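# Spread steel scissors open flat on table

## Task

Spread the blades of the steel scissors on the table far apart, with the scissors ending flat and entirely on the tabletop and no part of either robot hand still in contact with them.

## Robot and tools

Robot: two arms, left_arm (a left hand, on the +y side) and right_arm (a right hand). Each hand has five fingers. Base positions in the scene frame: left_arm at (+0.019, +0.272, +0.007) m, right_arm at (-0.024, -0.241, +0.015) m, both turned almost not at all about z. A camera stand sits behind the arms.

Scene frame: origin at table-top height, halfway between the nominal bases. +x points out over the table, +z up, +y toward left_arm. Image sides do not match arm names. Reported end_effector_position (m) and end_effector_quat_wxyz use this frame and can be a few cm off.

Hand point: a point fixed to the palm, 0.05 m in front of it and 0.15 m from the wrist face. Its +z runs along the straight fingers, +y out of the palm, and +x across the palm. On the right hand +x points away from the thumb; on the left hand it points toward the thumb. Straight fingertips sit about 0.06-0.07 m beyond the point along +z and 0.06 m behind it along -y. A wrist bracket on the little-finger side can strike things.

Row layout (used by execute_actions and move): a single flat list of 28 numbers, each in [-1, 1], always covering both arms. Order: left_arm dx, dy, dz, rx, ry, rz; left hand little, ring, middle, index, thumb_bend, thumb_turn, force_limit, speed; then the same 14 numbers for right_arm and its hand. dx..rz are offsets, not poses. They are measured along scene-frame axes from the arm's Hand target as it stood when the action or move began, and rotation happens about that position. Scale: 1.0 = 0.6 m or 180 degrees. rx, ry, rz form one rotation vector. Sending six zeros re-requests the current Hand target. Each command clips orientation to within 40 degrees of the measured one.

Hand numbers are absolute targets, not offsets. Fingers and thumb_bend: +1 straight/open, -1 curled/closed. thumb_turn: +1 beside the palm, -1 in front of it, opposite the fingers. force_limit runs from about 0 N at -1 to 10 N at +1 (15 N for the thumb motors). speed rises from near zero at -1 to full at +0.48 and above; full speed closes a finger in 0.49 s. Use -0.94 or lower for gentle closing. No value means 'keep as is'. To leave a hand unchanged, resend its last executed eight numbers. If none has run yet, send its hand_measured six plus hand_force_limit and hand_speed.

execute_actions(actions, cameras): actions is a list of actions. Each action is a table of up to 15 rows, one per 1/30 s step. A short table repeats its last row. Every row in an action counts from that action's start pose. Images are returned only for an empty actions list or when cameras names them ("all", names, or []).

move(target, speed, blend, blocking, cameras): drives each hand point in a straight line toward one 28-number row, or through a list of up to 15 rows. All rows are offsets from the same starting Hand targets. speed is in m/s, 0.002 to 4.3 (default 0.25); turns are capped at twice that in rad/s. Give one value, or one per target. blend is in metres (0 = stop at each corner). The move lasts at most 10 s and does not avoid obstacles or the other arm. Faster moves hit harder and stray more. Avoid paths near an arm's own base. Hand numbers of the first row are sent immediately; later rows' hand numbers are sent once the arms are at rest there. blocking=false returns after about 0.5 s while the motion continues. The result adds a move: line, for example done, off_target, moving, held or fault, plus limits (paced = pose clipped, held = steps withheld). Done means within 10 mm and 2 degrees, but it says nothing about contact.

wait(seconds 0-10, cameras): lets time pass with the last commands held. stop(cameras): brakes a running move. zoom_image(camera, region=[x0,y0,x1,y1] pixels, at most 504x504): closer look at the newest image of one camera. Cameras: cam_head_left, cam_head_right, cam_high (896x504), cam_left_wrist, cam_right_wrist (672x504, fisheye). show_instructions(): shows the reference pages. finished_scene(scene): ends the current scene, given by its number; it is irreversible.

Result lines: Hand target (the last commanded pose after clipping; the next offsets count from it), end-effector pose, Joint positions/velocities/torques, hand_measured, hand_stopped_by (moving, target, force, stalled, fault), hand_load_n (N at the fingertip, positive when pushed open), hand_force_limit and hand_speed. Each result ends with the scene number. Hands often rest 1-5 cm short of or below the command, usually lower, without any contact. If so, send the missing distance as an offset. A blocked arm keeps pressing; to release it, command a pose back past the hand point.

The hand can grip roughly 0.025-0.065 m thick objects with the thumb in front. A motor starts only when its target changes (by 0.002 or more). To squeeze harder, raise force_limit and send a more-closed target.

Avoid: knocking the scissors off the table or dropping them from height, releasing them while they move, slamming into the table or other fixed things, hard pushes or large finger loads, and any contact between the two arms or hands, which can end the scene. Holding loads or straining toward unreachable poses heats motors. MOTOR HOT warns near 85 °C, and at 100 °C the arm drops for 30-60 s. Finish with both hands clear of the scissors.

Each tool is called after "Emit:" as name(argument=value, ...) on one line, values as JSON.

Reference images:

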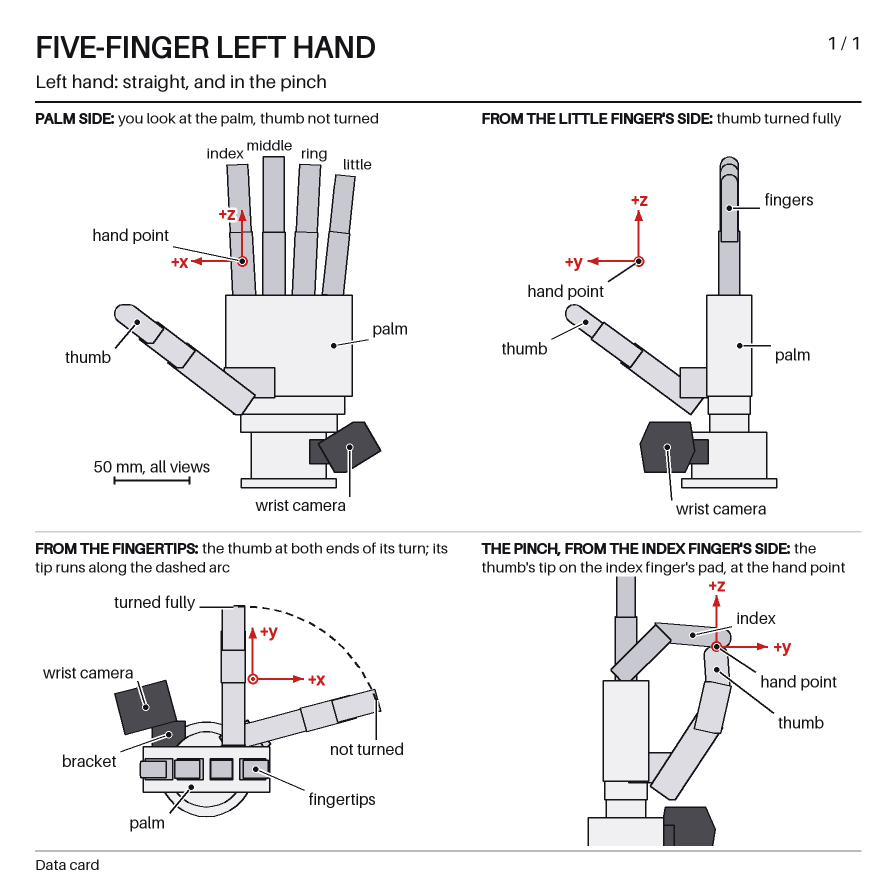

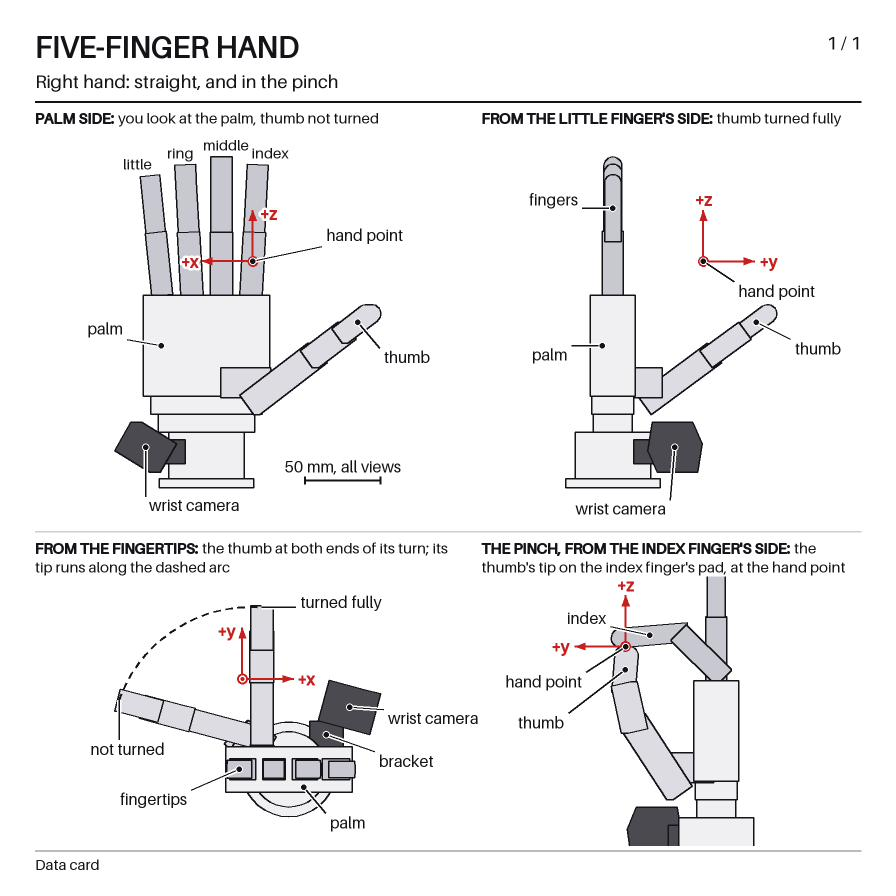

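## Session

Emit:
execute_actions(actions=[])

Scene clock: 0.00 s.
left_arm: end_effector_position=(+0.2903, -0.0794, +0.1423) hand_measured=(+1.000, +1.000, +1.000, +1.000, +1.000, +1.000) hand_load_n=(+0.0, +0.0, +0.0, +0.0, +0.5, +0.0) hand_stopped_by=(target, target, target, target, target, target) hand_force_limit=0.00 hand_speed=-0.80 end_effector_quat_wxyz=(-0.138, +0.832, -0.412, +0.345) | right_arm: end_effector_position=(+0.4987, -0.3358, +0.2060) hand_measured=(+1.000, +1.000, +1.000, +1.000, +1.000, +1.000) hand_load_n=(+0.0, +0.0, +0.0, +0.0, +0.0, +0.0) hand_stopped_by=(target, target, target, target, target, target) hand_force_limit=0.00 hand_speed=-0.80 end_effector_quat_wxyz=(-0.011, +0.992, -0.120, -0.031)
Joint positions: left_arm=[-1.088 1.164 0.767 -0.679 -0.607 -1.544] | right_arm=[-0.091 1.884 1.852 -1.6 -0.025 -1.414]
Joint velocities: within noise
Joint torques (N m): no reading
Heat: left arm: hottest waist 32 °C; right arm: hottest wrist roll 29 °C.
Hand target: left_arm +0.2944, -0.0868, +0.1523; -0.133, +0.831, -0.408, +0.353 | right_arm +0.5060, -0.3365, +0.2189; -0.012, +0.993, -0.120, -0.013

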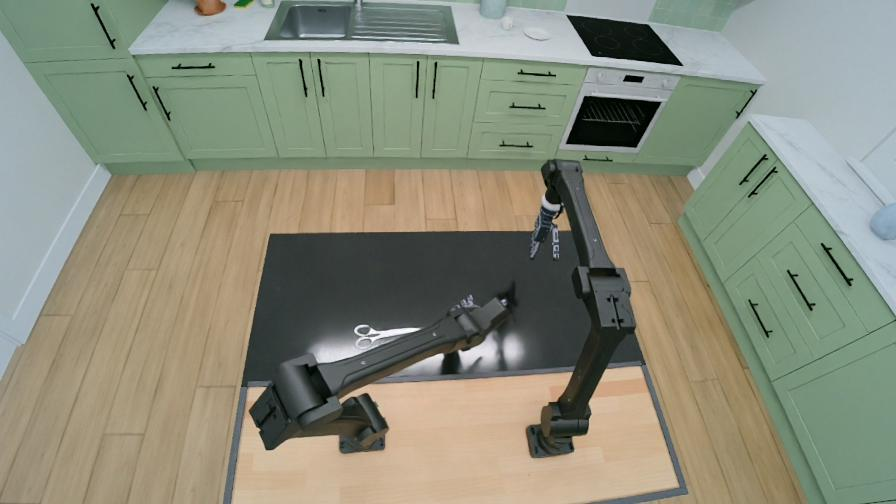

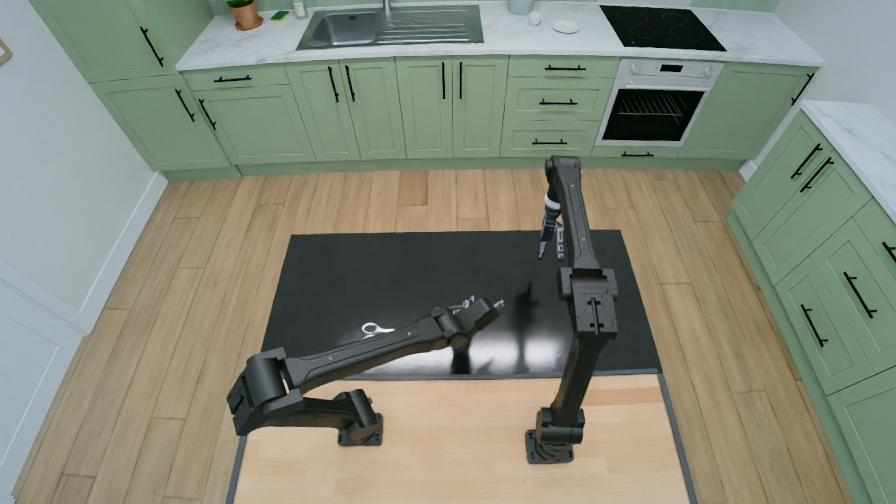

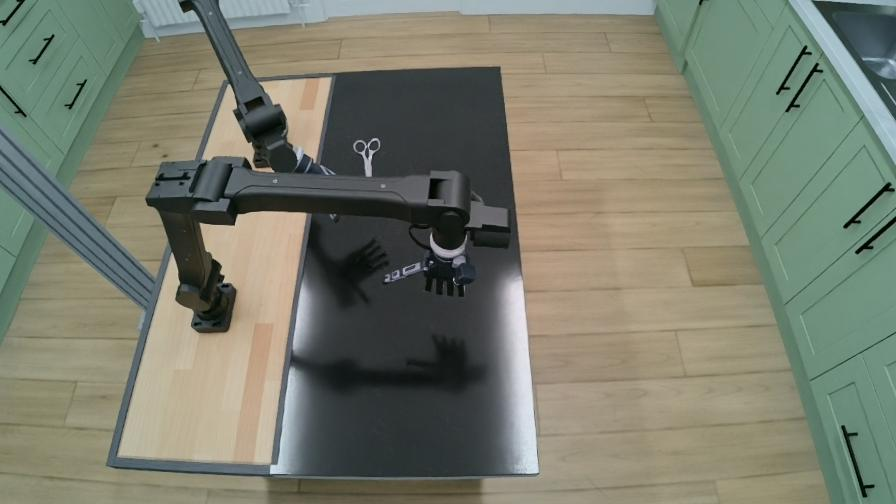

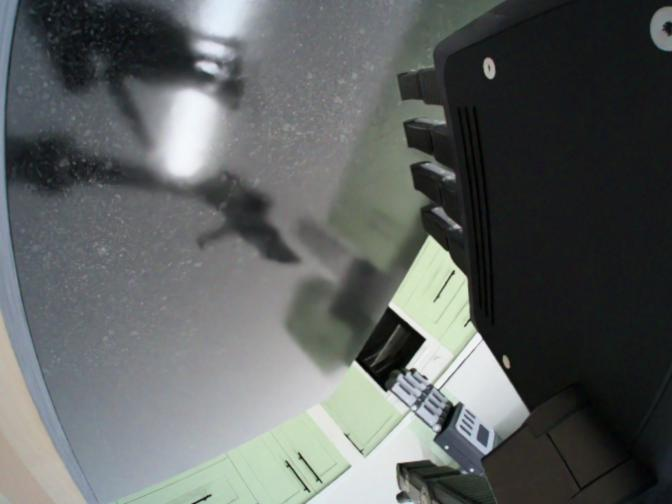

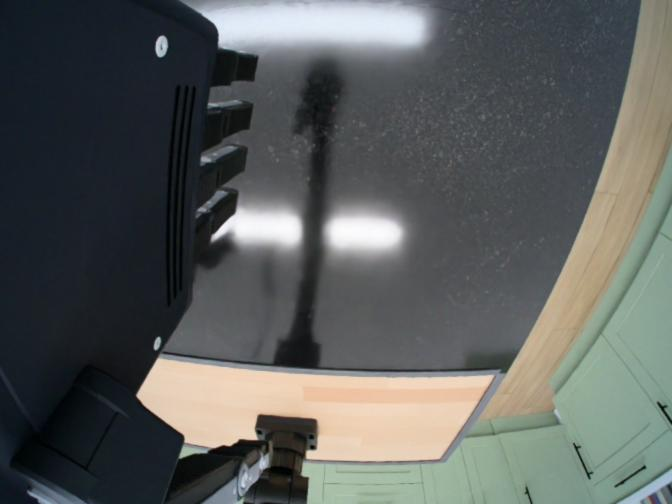

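Emit:
zoom_image(camera="cam_high", region=[290, 100, 450, 220])

Emit:
zoom_image(camera="cam_head_left", region=[320, 290, 560, 400])

Scaled by 3.150 from the camera's 896x504 image, which has a finer 1280x720 frame.

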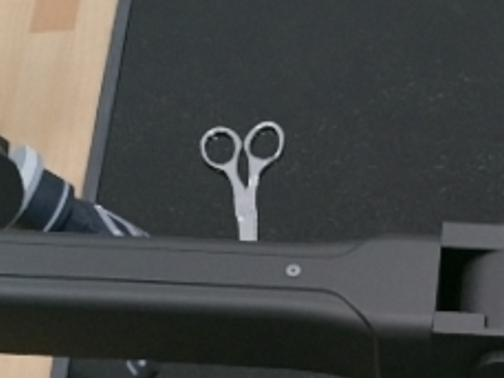

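Scaled by 2.100 from the camera's 896x504 image, which has a finer 1280x720 frame.

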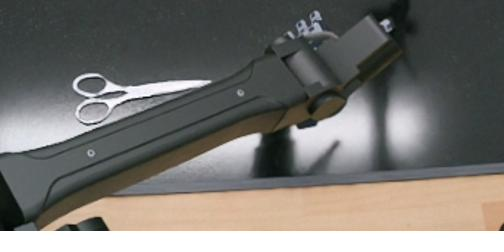

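Emit:
move(target=[[0.093,0.678,0.113,-0.09,0.238,0.276,-1,-1,-1,1,1,1,0,0.2,0,0,0,0,0,0,1,1,1,1,1,1,0,-0.8]], speed=0.3, cameras=["all"])

Scene clock: 115.03 s.
left_arm: end_effector_position=(+0.3406, +0.3157, +0.2064) hand_measured=(-1.000, -1.000, -1.000, +1.000, +1.000, +1.000) hand_load_n=(+0.0, +0.0, +0.0, +0.0, +0.0, +0.0) hand_stopped_by=(target, target, target, target, target, target) hand_force_limit=0.00 hand_speed=0.20 end_effector_quat_wxyz=(+0.002, +1.000, +0.004, -0.010) | right_arm: end_effector_position=(+0.4987, -0.3358, +0.2060) hand_measured=(+1.000, +1.000, +1.000, +1.000, +1.000, +1.000) hand_load_n=(+0.0, +0.5, +0.0, +0.0, +0.0, +0.0) hand_stopped_by=(target, target, target, target, target, target) hand_force_limit=0.00 hand_speed=-0.80 end_effector_quat_wxyz=(-0.011, +0.992, -0.120, -0.031)
Joint positions: left_arm=[0.306 1.161 1.063 -1.493 -0.003 -1.235] | right_arm=[-0.091 1.884 1.852 -1.6 -0.025 -1.414]
Joint torques (N m): left_arm=[0.5 -5.3 12.62 -0.25 0.1 0.17] | right_arm=[0.44 -16.5 8.76 0.18 -0.03 0.04]
Heat: left arm: hottest elbow 35 °C; right arm: hottest elbow 33 °C.
Hand target: left_arm +0.3501, +0.3200, +0.2202; +0.000, +1.000, +0.001, +0.000 | right_arm +0.5060, -0.3365, +0.2189; -0.012, +0.993, -0.120, -0.013
Off the commanded pose: left_arm 0.017 m, 1 deg | right_arm 0.015 m, 2 deg.
move: off_target (left_arm, right_arm)

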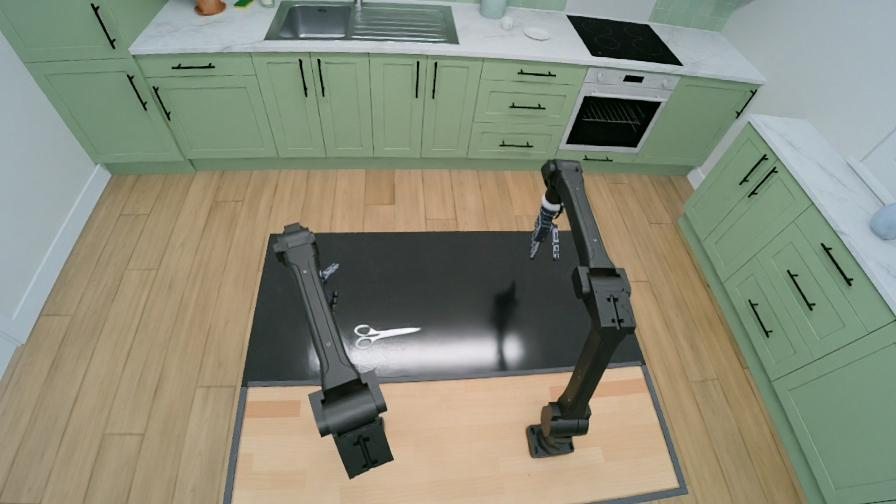

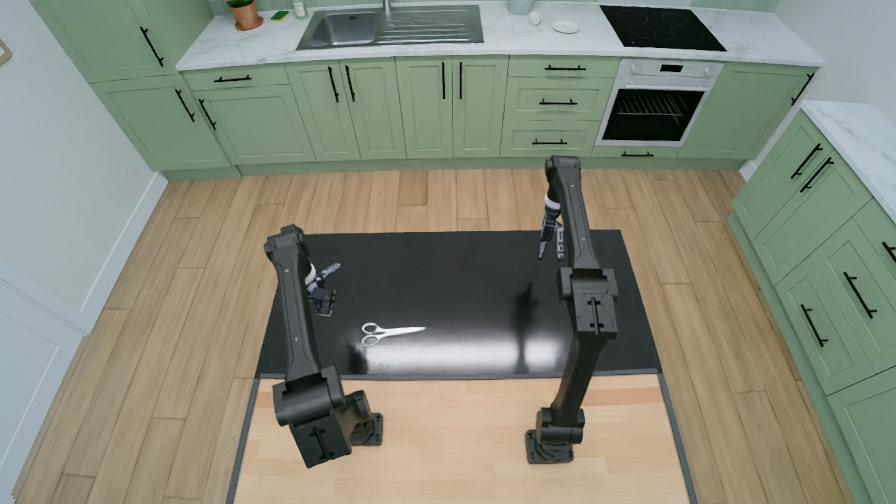

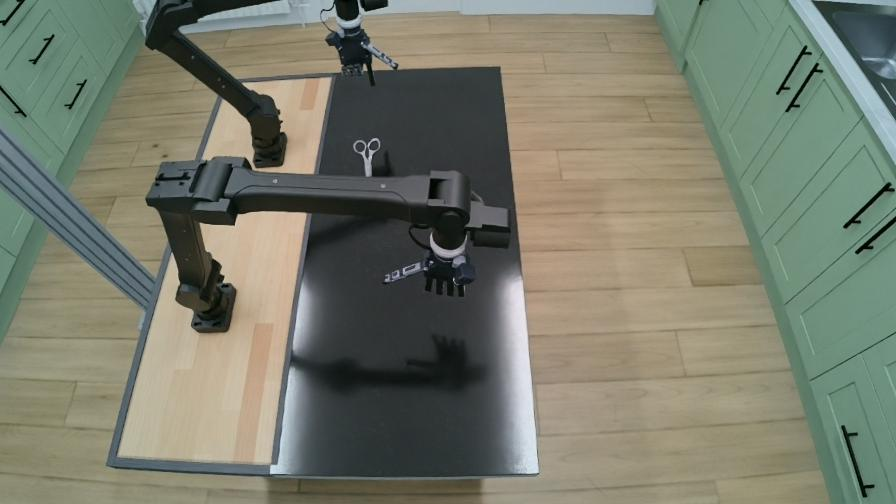

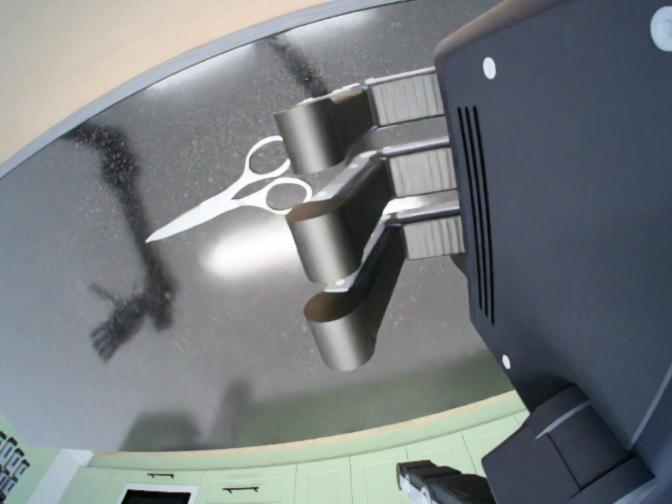

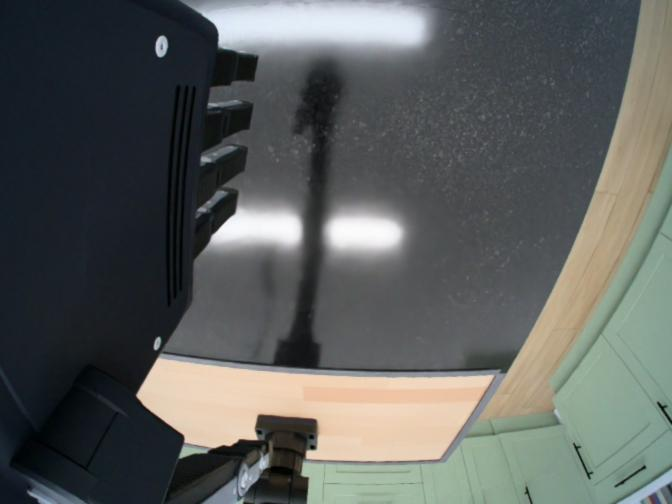

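Emit:
zoom_image(camera="cam_head_left", region=[310, 260, 470, 360])

Emit:
zoom_image(camera="cam_left_wrist", region=[120, 80, 460, 380])

Scaled by 3.150 from the camera's 896x504 image, which has a finer 1280x720 frame.

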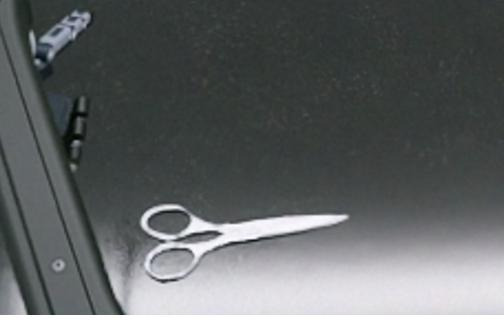

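Scaled by 1.482 from the camera's 672x504 image, which has a finer 960x720 frame.

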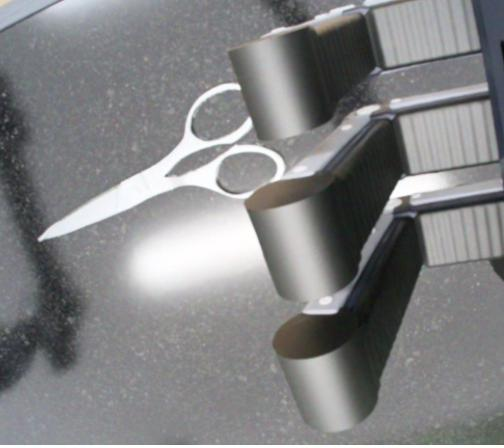

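Emit:
move(target=[[-0.087,-0.117,-0.164,0,-0.083,0,-1,-1,-1,1,1,-1,0,0.2,0,0,0,0,0,0,1,1,1,1,1,1,0,-0.8]], speed=0.2, cameras=["all"])

Emit:
zoom_image(camera="cam_head_left", region=[310, 260, 470, 360])

Emit:
zoom_image(camera="cam_high", region=[290, 80, 450, 200])

Emit:
zoom_image(camera="cam_head_right", region=[310, 260, 470, 360])

Scene clock: 164.40 s.
left_arm: end_effector_position=(+0.2918, +0.2515, +0.1170) hand_measured=(-1.000, -1.000, -1.000, +1.000, +1.000, -1.000) hand_load_n=(+0.0, +0.0, +0.0, +0.0, +0.0, +0.0) hand_stopped_by=(target, target, target, target, target, target) hand_force_limit=0.00 hand_speed=0.20 end_effector_quat_wxyz=(+0.002, +0.993, +0.003, +0.119) | right_arm: end_effector_position=(+0.4987, -0.3358, +0.2060) hand_measured=(+1.000, +1.000, +1.000, +1.000, +1.000, +1.000) hand_load_n=(+0.0, +0.0, +0.0, +0.0, +0.0, +0.0) hand_stopped_by=(target, target, target, target, target, target) hand_force_limit=0.00 hand_speed=-0.80 end_effector_quat_wxyz=(-0.011, +0.992, -0.120, -0.031)
Joint positions: left_arm=[0.167 0.817 0.579 -1.099 0.051 -1.379] | right_arm=[-0.091 1.884 1.852 -1.6 -0.025 -1.414]
Joint torques (N m): left_arm=[-1.14 -1.79 10.03 1.54 -0.05 -0.07] | right_arm=[0.79 -16.5 8.75 0.17 -0.04 0.01]
Heat: left arm: hottest elbow 38 °C; right arm: hottest elbow 33 °C.
Hand target: left_arm +0.2980, +0.2498, +0.1218; +0.000, +0.991, +0.001, +0.131 | right_arm +0.5060, -0.3365, +0.2189; -0.012, +0.993, -0.120, -0.013
Off the commanded pose: left_arm 0.008 m, 1 deg | right_arm 0.015 m, 2 deg.
move: off_target (right_arm)

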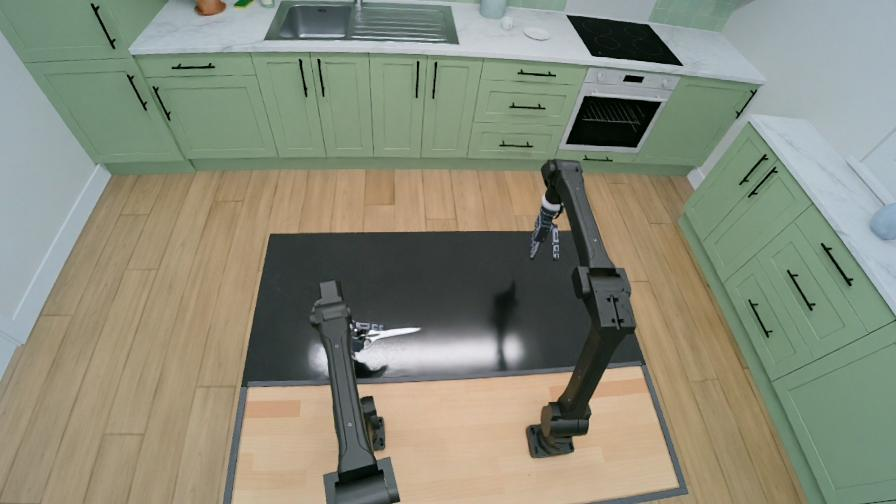

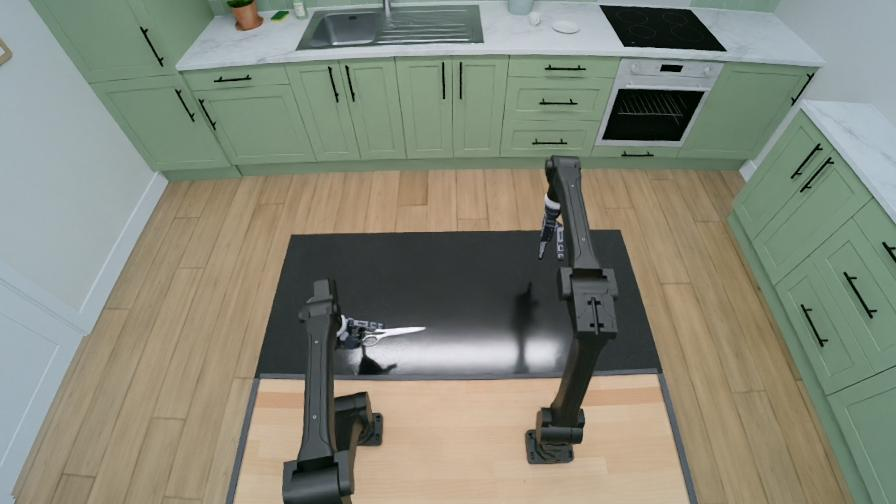

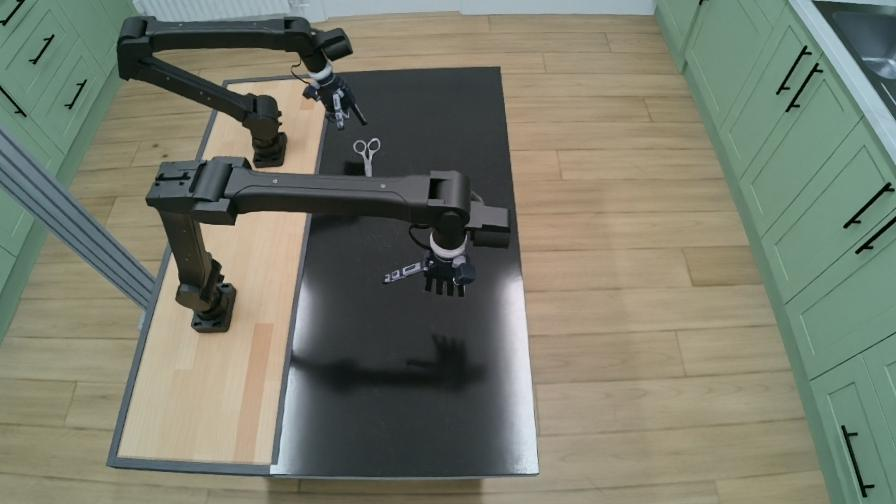

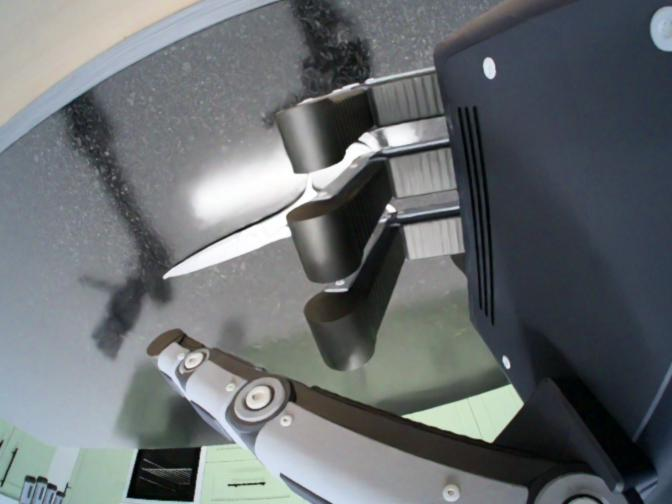

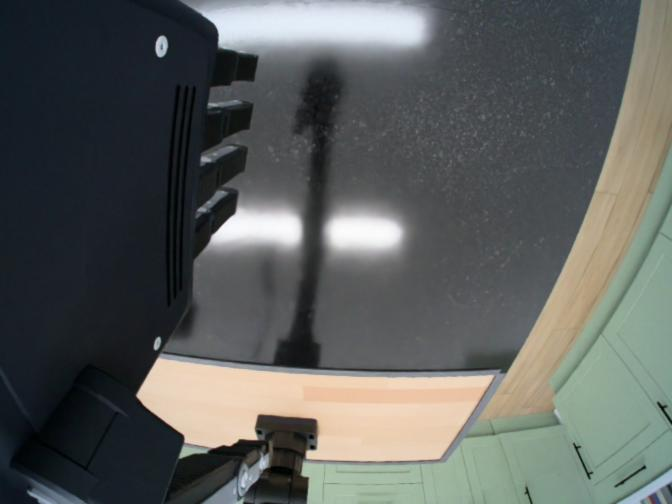

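Scaled by 3.150 from the camera's 896x504 image, which has a finer 1280x720 frame.

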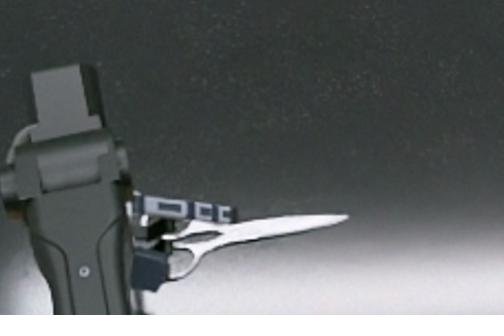

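Scaled by 3.150 from the camera's 896x504 image, which has a finer 1280x720 frame.

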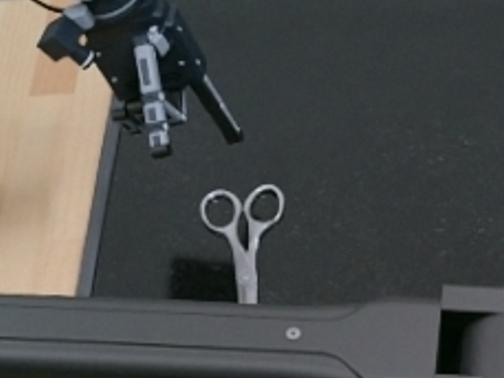

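Scaled by 3.150 from the camera's 896x504 image, which has a finer 1280x720 frame.

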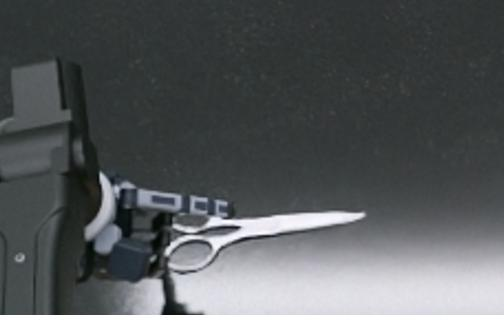

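Emit:
move(target=[[0,-0.05,-0.035,0,0,0,-1,-1,-1,1,1,-1,0,0.2,0,0,0,0,0,0,1,1,1,1,1,1,0,-0.8]], speed=0.1, cameras=["cam_high","cam_head_left","cam_left_wrist"])

Emit:
zoom_image(camera="cam_high", region=[320, 100, 420, 175])

Emit:
zoom_image(camera="cam_head_left", region=[330, 300, 430, 375])

Scene clock: 189.03 s.
left_arm: end_effector_position=(+0.2950, +0.2224, +0.1011) hand_measured=(-1.000, -1.000, -1.000, +1.000, +1.000, -1.000) hand_load_n=(+0.0, +0.0, +0.0, +0.0, +0.0, +0.0) hand_stopped_by=(target, target, target, target, target, target) hand_force_limit=0.00 hand_speed=0.20 end_effector_quat_wxyz=(+0.000, +0.992, +0.002, +0.126) | right_arm: end_effector_position=(+0.4987, -0.3358, +0.2060) hand_measured=(+1.000, +1.000, +1.000, +1.000, +1.000, +1.000) hand_load_n=(+0.0, +0.0, +0.0, +0.0, +0.0, +0.0) hand_stopped_by=(target, target, target, target, target, target) hand_force_limit=0.00 hand_speed=-0.80 end_effector_quat_wxyz=(-0.011, +0.992, -0.120, -0.031)
Joint positions: left_arm=[0.017 0.817 0.533 -1.034 0.013 -1.523] | right_arm=[-0.091 1.884 1.852 -1.6 -0.025 -1.414]
Joint torques (N m): left_arm=[-1.14 -1.38 9.11 1.59 -0.06 -0.02] | right_arm=[0.38 -16.56 8.79 0.17 -0.04 0.02]
Heat: left arm: hottest elbow 39 °C; right arm: hottest elbow 33 °C.
Hand target: left_arm +0.2980, +0.2198, +0.1008; +0.000, +0.991, +0.001, +0.131 | right_arm +0.5060, -0.3365, +0.2189; -0.012, +0.993, -0.120, -0.013
Off the commanded pose: left_arm 0.004 m, 1 deg | right_arm 0.015 m, 2 deg.
move: off_target (right_arm)
Images, in order (width x height): cam_head_left 896x504, cam_high 896x504, cam_left_wrist 672x504.

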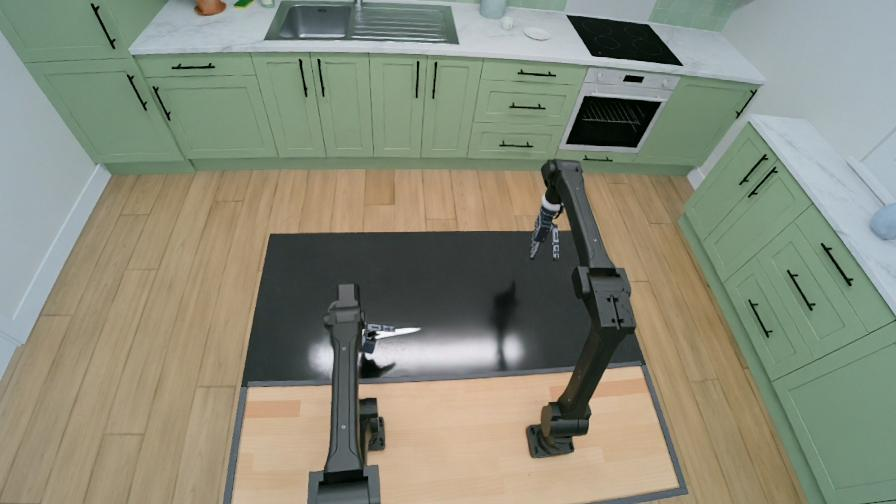

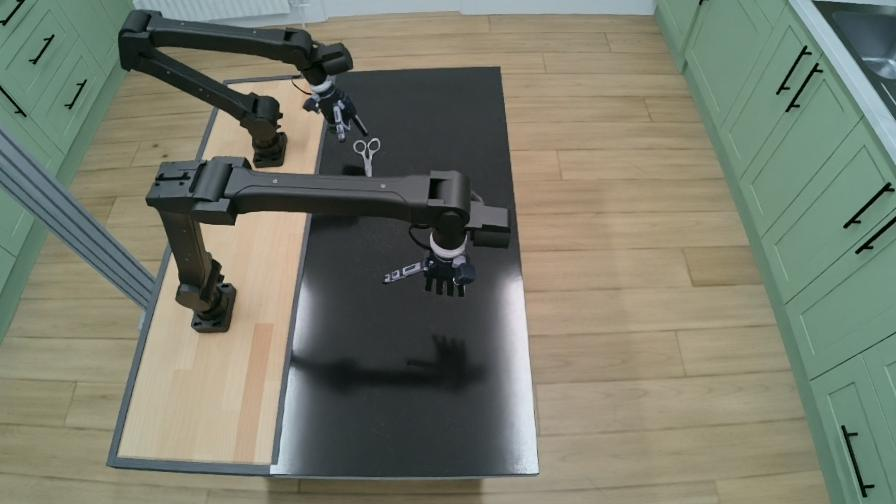

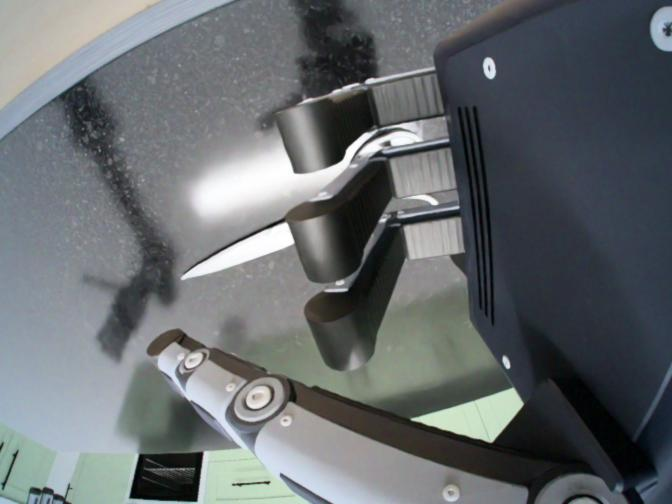

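Scaled by 5.040 from the camera's 896x504 image, which has a finer 1280x720 frame.

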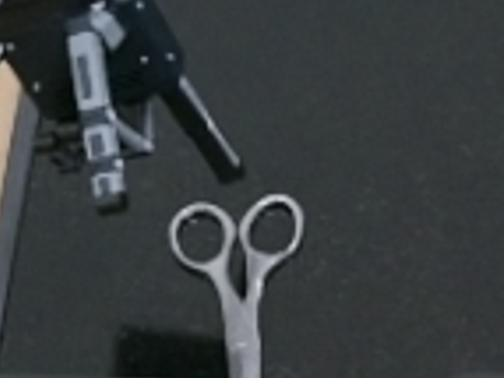

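Scaled by 5.040 from the camera's 896x504 image, which has a finer 1280x720 frame.

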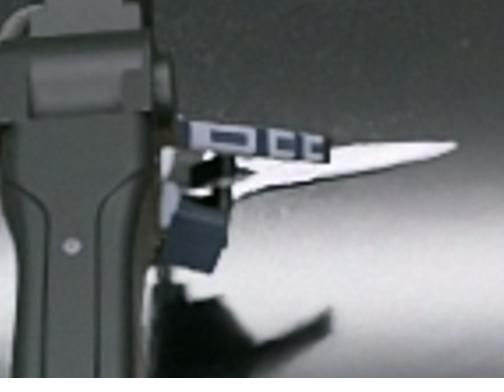

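Emit:
move(target=[[-0.045,0.003,-0.042,0,0,0,-1,-1,-1,1,1,-1,0,0.2,0,0,0,0,0,0,1,1,1,1,1,1,0,-0.8]], speed=0.1, cameras=["cam_high","cam_head_left","cam_head_right","cam_left_wrist"])

Emit:
zoom_image(camera="cam_high", region=[320, 100, 420, 175])

Emit:
zoom_image(camera="cam_head_right", region=[330, 300, 430, 375])

Scene clock: 219.17 s.
left_arm: end_effector_position=(+0.2669, +0.2208, +0.0724) hand_measured=(-1.000, -1.000, -1.000, +1.000, +1.000, -1.000) hand_load_n=(+0.0, +0.0, +0.0, +0.0, +0.0, +0.0) hand_stopped_by=(target, target, target, target, target, target) hand_force_limit=0.00 hand_speed=0.20 end_effector_quat_wxyz=(+0.000, +0.993, +0.003, +0.119) | right_arm: end_effector_position=(+0.4987, -0.3358, +0.2060) hand_measured=(+1.000, +1.000, +1.000, +1.000, +1.000, +1.000) hand_load_n=(+0.0, +0.0, +0.0, +0.0, +0.0, +0.0) hand_stopped_by=(target, target, target, target, target, target) hand_force_limit=0.00 hand_speed=-0.80 end_effector_quat_wxyz=(-0.011, +0.992, -0.120, -0.031)
Joint positions: left_arm=[0.017 0.752 0.432 -1.012 0.013 -1.523] | right_arm=[-0.091 1.884 1.852 -1.6 -0.025 -1.414]
Joint torques (N m): left_arm=[0.44 -1.2 9.35 1.51 0.08 0.14] | right_arm=[0.5 -16.26 8.7 0.18 -0.02 0.03]
Heat: left arm: hottest elbow 36 °C; right arm: hottest elbow 33 °C.
Hand target: left_arm +0.2710, +0.2216, +0.0755; +0.000, +0.991, +0.001, +0.131 | right_arm +0.5060, -0.3365, +0.2189; -0.012, +0.993, -0.120, -0.013
Off the commanded pose: left_arm 0.005 m, 1 deg | right_arm 0.015 m, 2 deg.
move: off_target (right_arm)
Images, in order (width x height): cam_head_left 896x504, cam_head_right 896x504, cam_high 896x504, cam_left_wrist 672x504.

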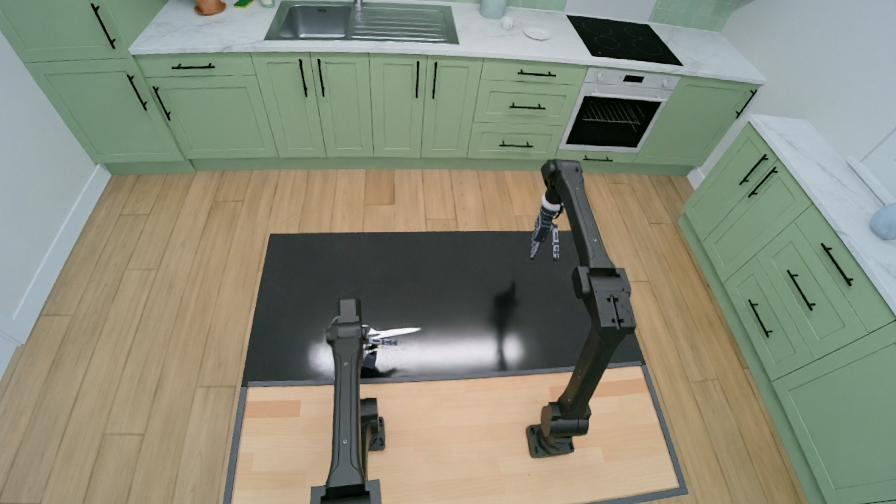

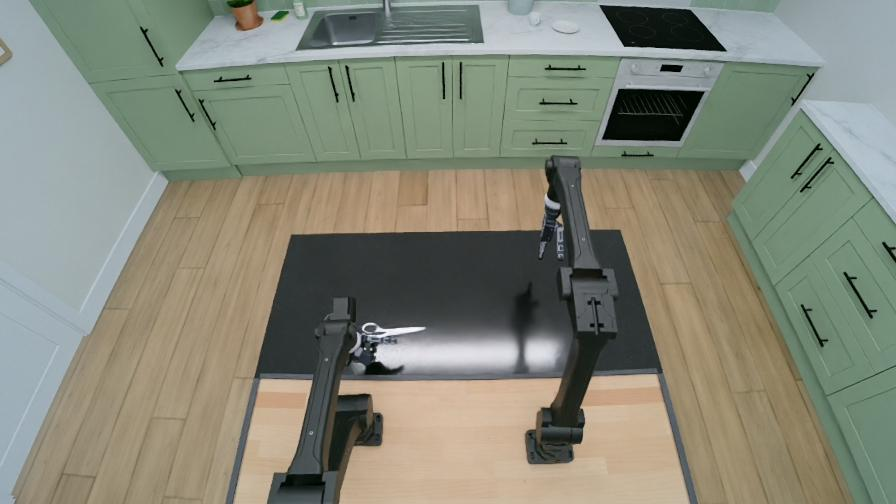

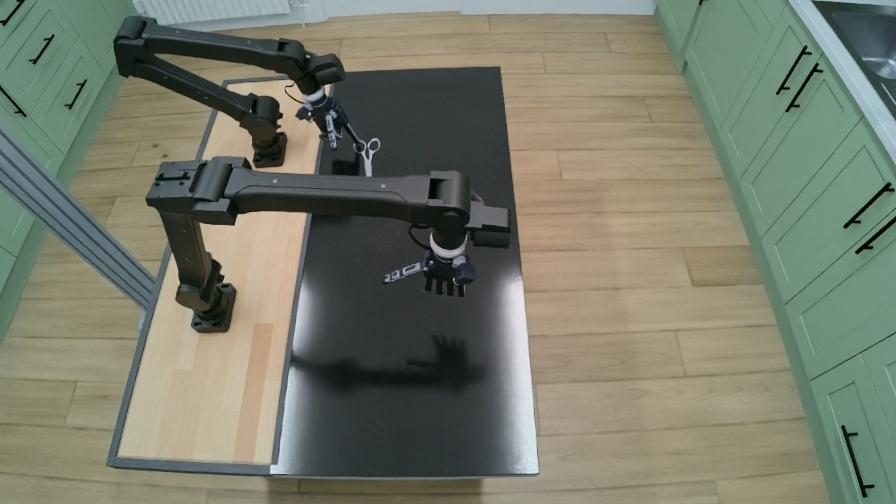

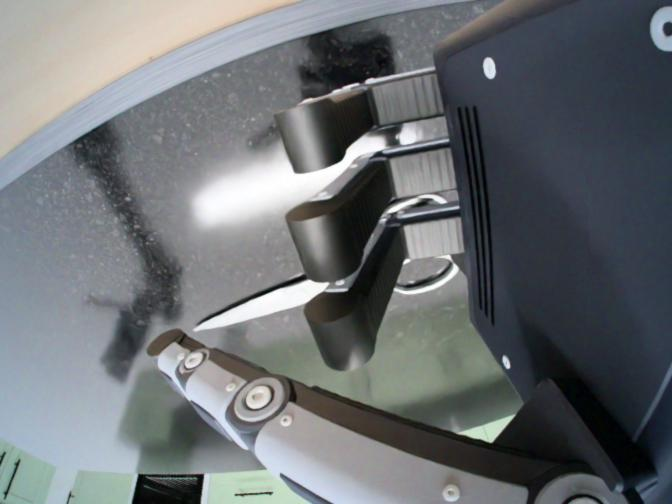

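Scaled by 5.040 from the camera's 896x504 image, which has a finer 1280x720 frame.

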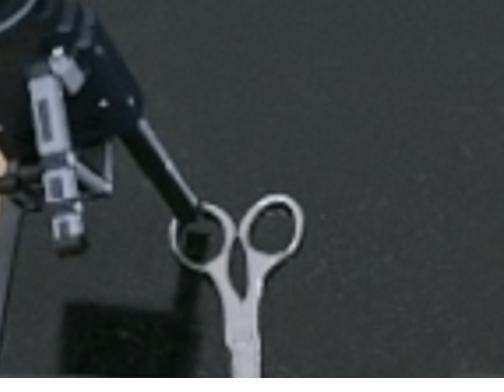

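Scaled by 5.040 from the camera's 896x504 image, which has a finer 1280x720 frame.

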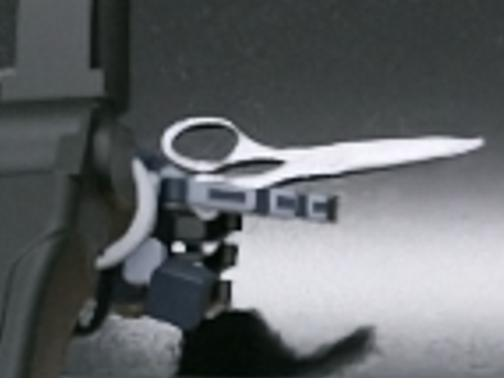

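Emit:
zoom_image(camera="cam_high", region=[344, 125, 384, 155])

Scaled by 12.600 from the camera's 896x504 image, which has a finer 1280x720 frame.

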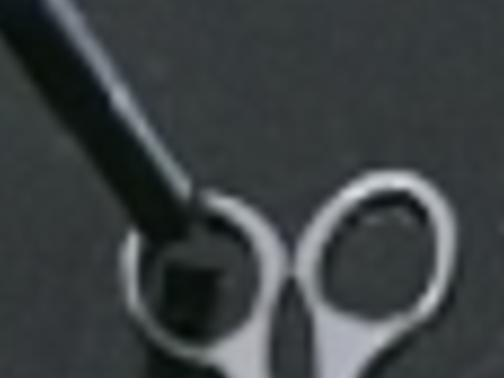

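Emit:
move(target=[[0.003,-0.013,0,0,0,0,-1,-1,-1,1,1,-1,0,0.2,0,0,0,0,0,0,1,1,1,1,1,1,0,-0.8],[0.003,-0.013,-0.014,0,0,0,-1,-1,-1,1,1,-1,0,0.2,0,0,0,0,0,0,1,1,1,1,1,1,0,-0.8]], speed=0.05, cameras=["cam_high"])

Emit:
zoom_image(camera="cam_high", region=[344, 125, 384, 155])

Scene clock: 239.43 s.
left_arm: end_effector_position=(+0.2709, +0.2169, +0.0694) hand_measured=(-1.000, -1.000, -1.000, +1.000, +1.000, -1.000) hand_load_n=(+0.0, +0.0, +0.0, -0.5, +0.0, +0.0) hand_stopped_by=(target, target, target, target, target, target) hand_force_limit=0.00 hand_speed=0.20 end_effector_quat_wxyz=(-0.001, +0.992, +0.004, +0.130) | right_arm: end_effector_position=(+0.4987, -0.3358, +0.2060) hand_measured=(+1.000, +1.000, +1.000, +1.000, +1.000, +1.000) hand_load_n=(+0.5, +0.0, +0.0, +0.0, +0.0, +0.0) hand_stopped_by=(target, target, target, target, target, target) hand_force_limit=0.00 hand_speed=-0.80 end_effector_quat_wxyz=(-0.011, +0.992, -0.120, -0.031)
Joint positions: left_arm=[-0.009 0.752 0.418 -0.976 0.005 -1.55] | right_arm=[-0.091 1.884 1.852 -1.6 -0.025 -1.414]
Joint torques (N m): left_arm=[-0.85 0.03 9.05 1.61 -0.06 -0.06] | right_arm=[0.62 -16.67 8.7 0.14 -0.03 0.02]
Heat: left arm: hottest elbow 35 °C; right arm: hottest elbow 34 °C.
Hand target: left_arm +0.2729, +0.2138, +0.0672; +0.000, +0.991, +0.001, +0.131 | right_arm +0.5060, -0.3365, +0.2189; -0.012, +0.993, -0.120, -0.013
Off the commanded pose: left_arm 0.004 m, 0 deg | right_arm 0.015 m, 2 deg.
move: off_target (right_arm)
Images, in order (width x height): cam_high 896x504.

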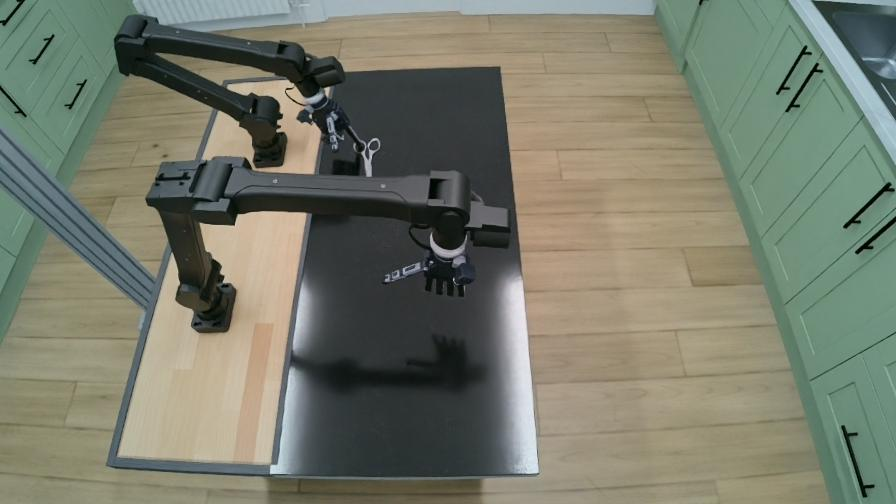

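Scaled by 12.600 from the camera's 896x504 image, which has a finer 1280x720 frame.

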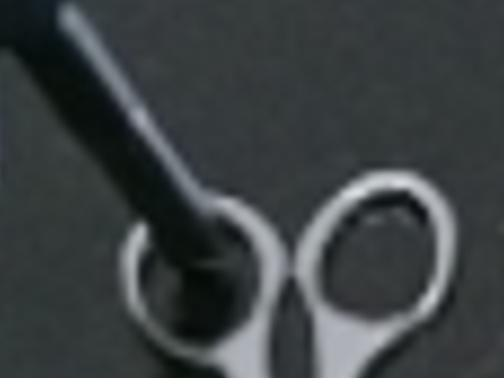

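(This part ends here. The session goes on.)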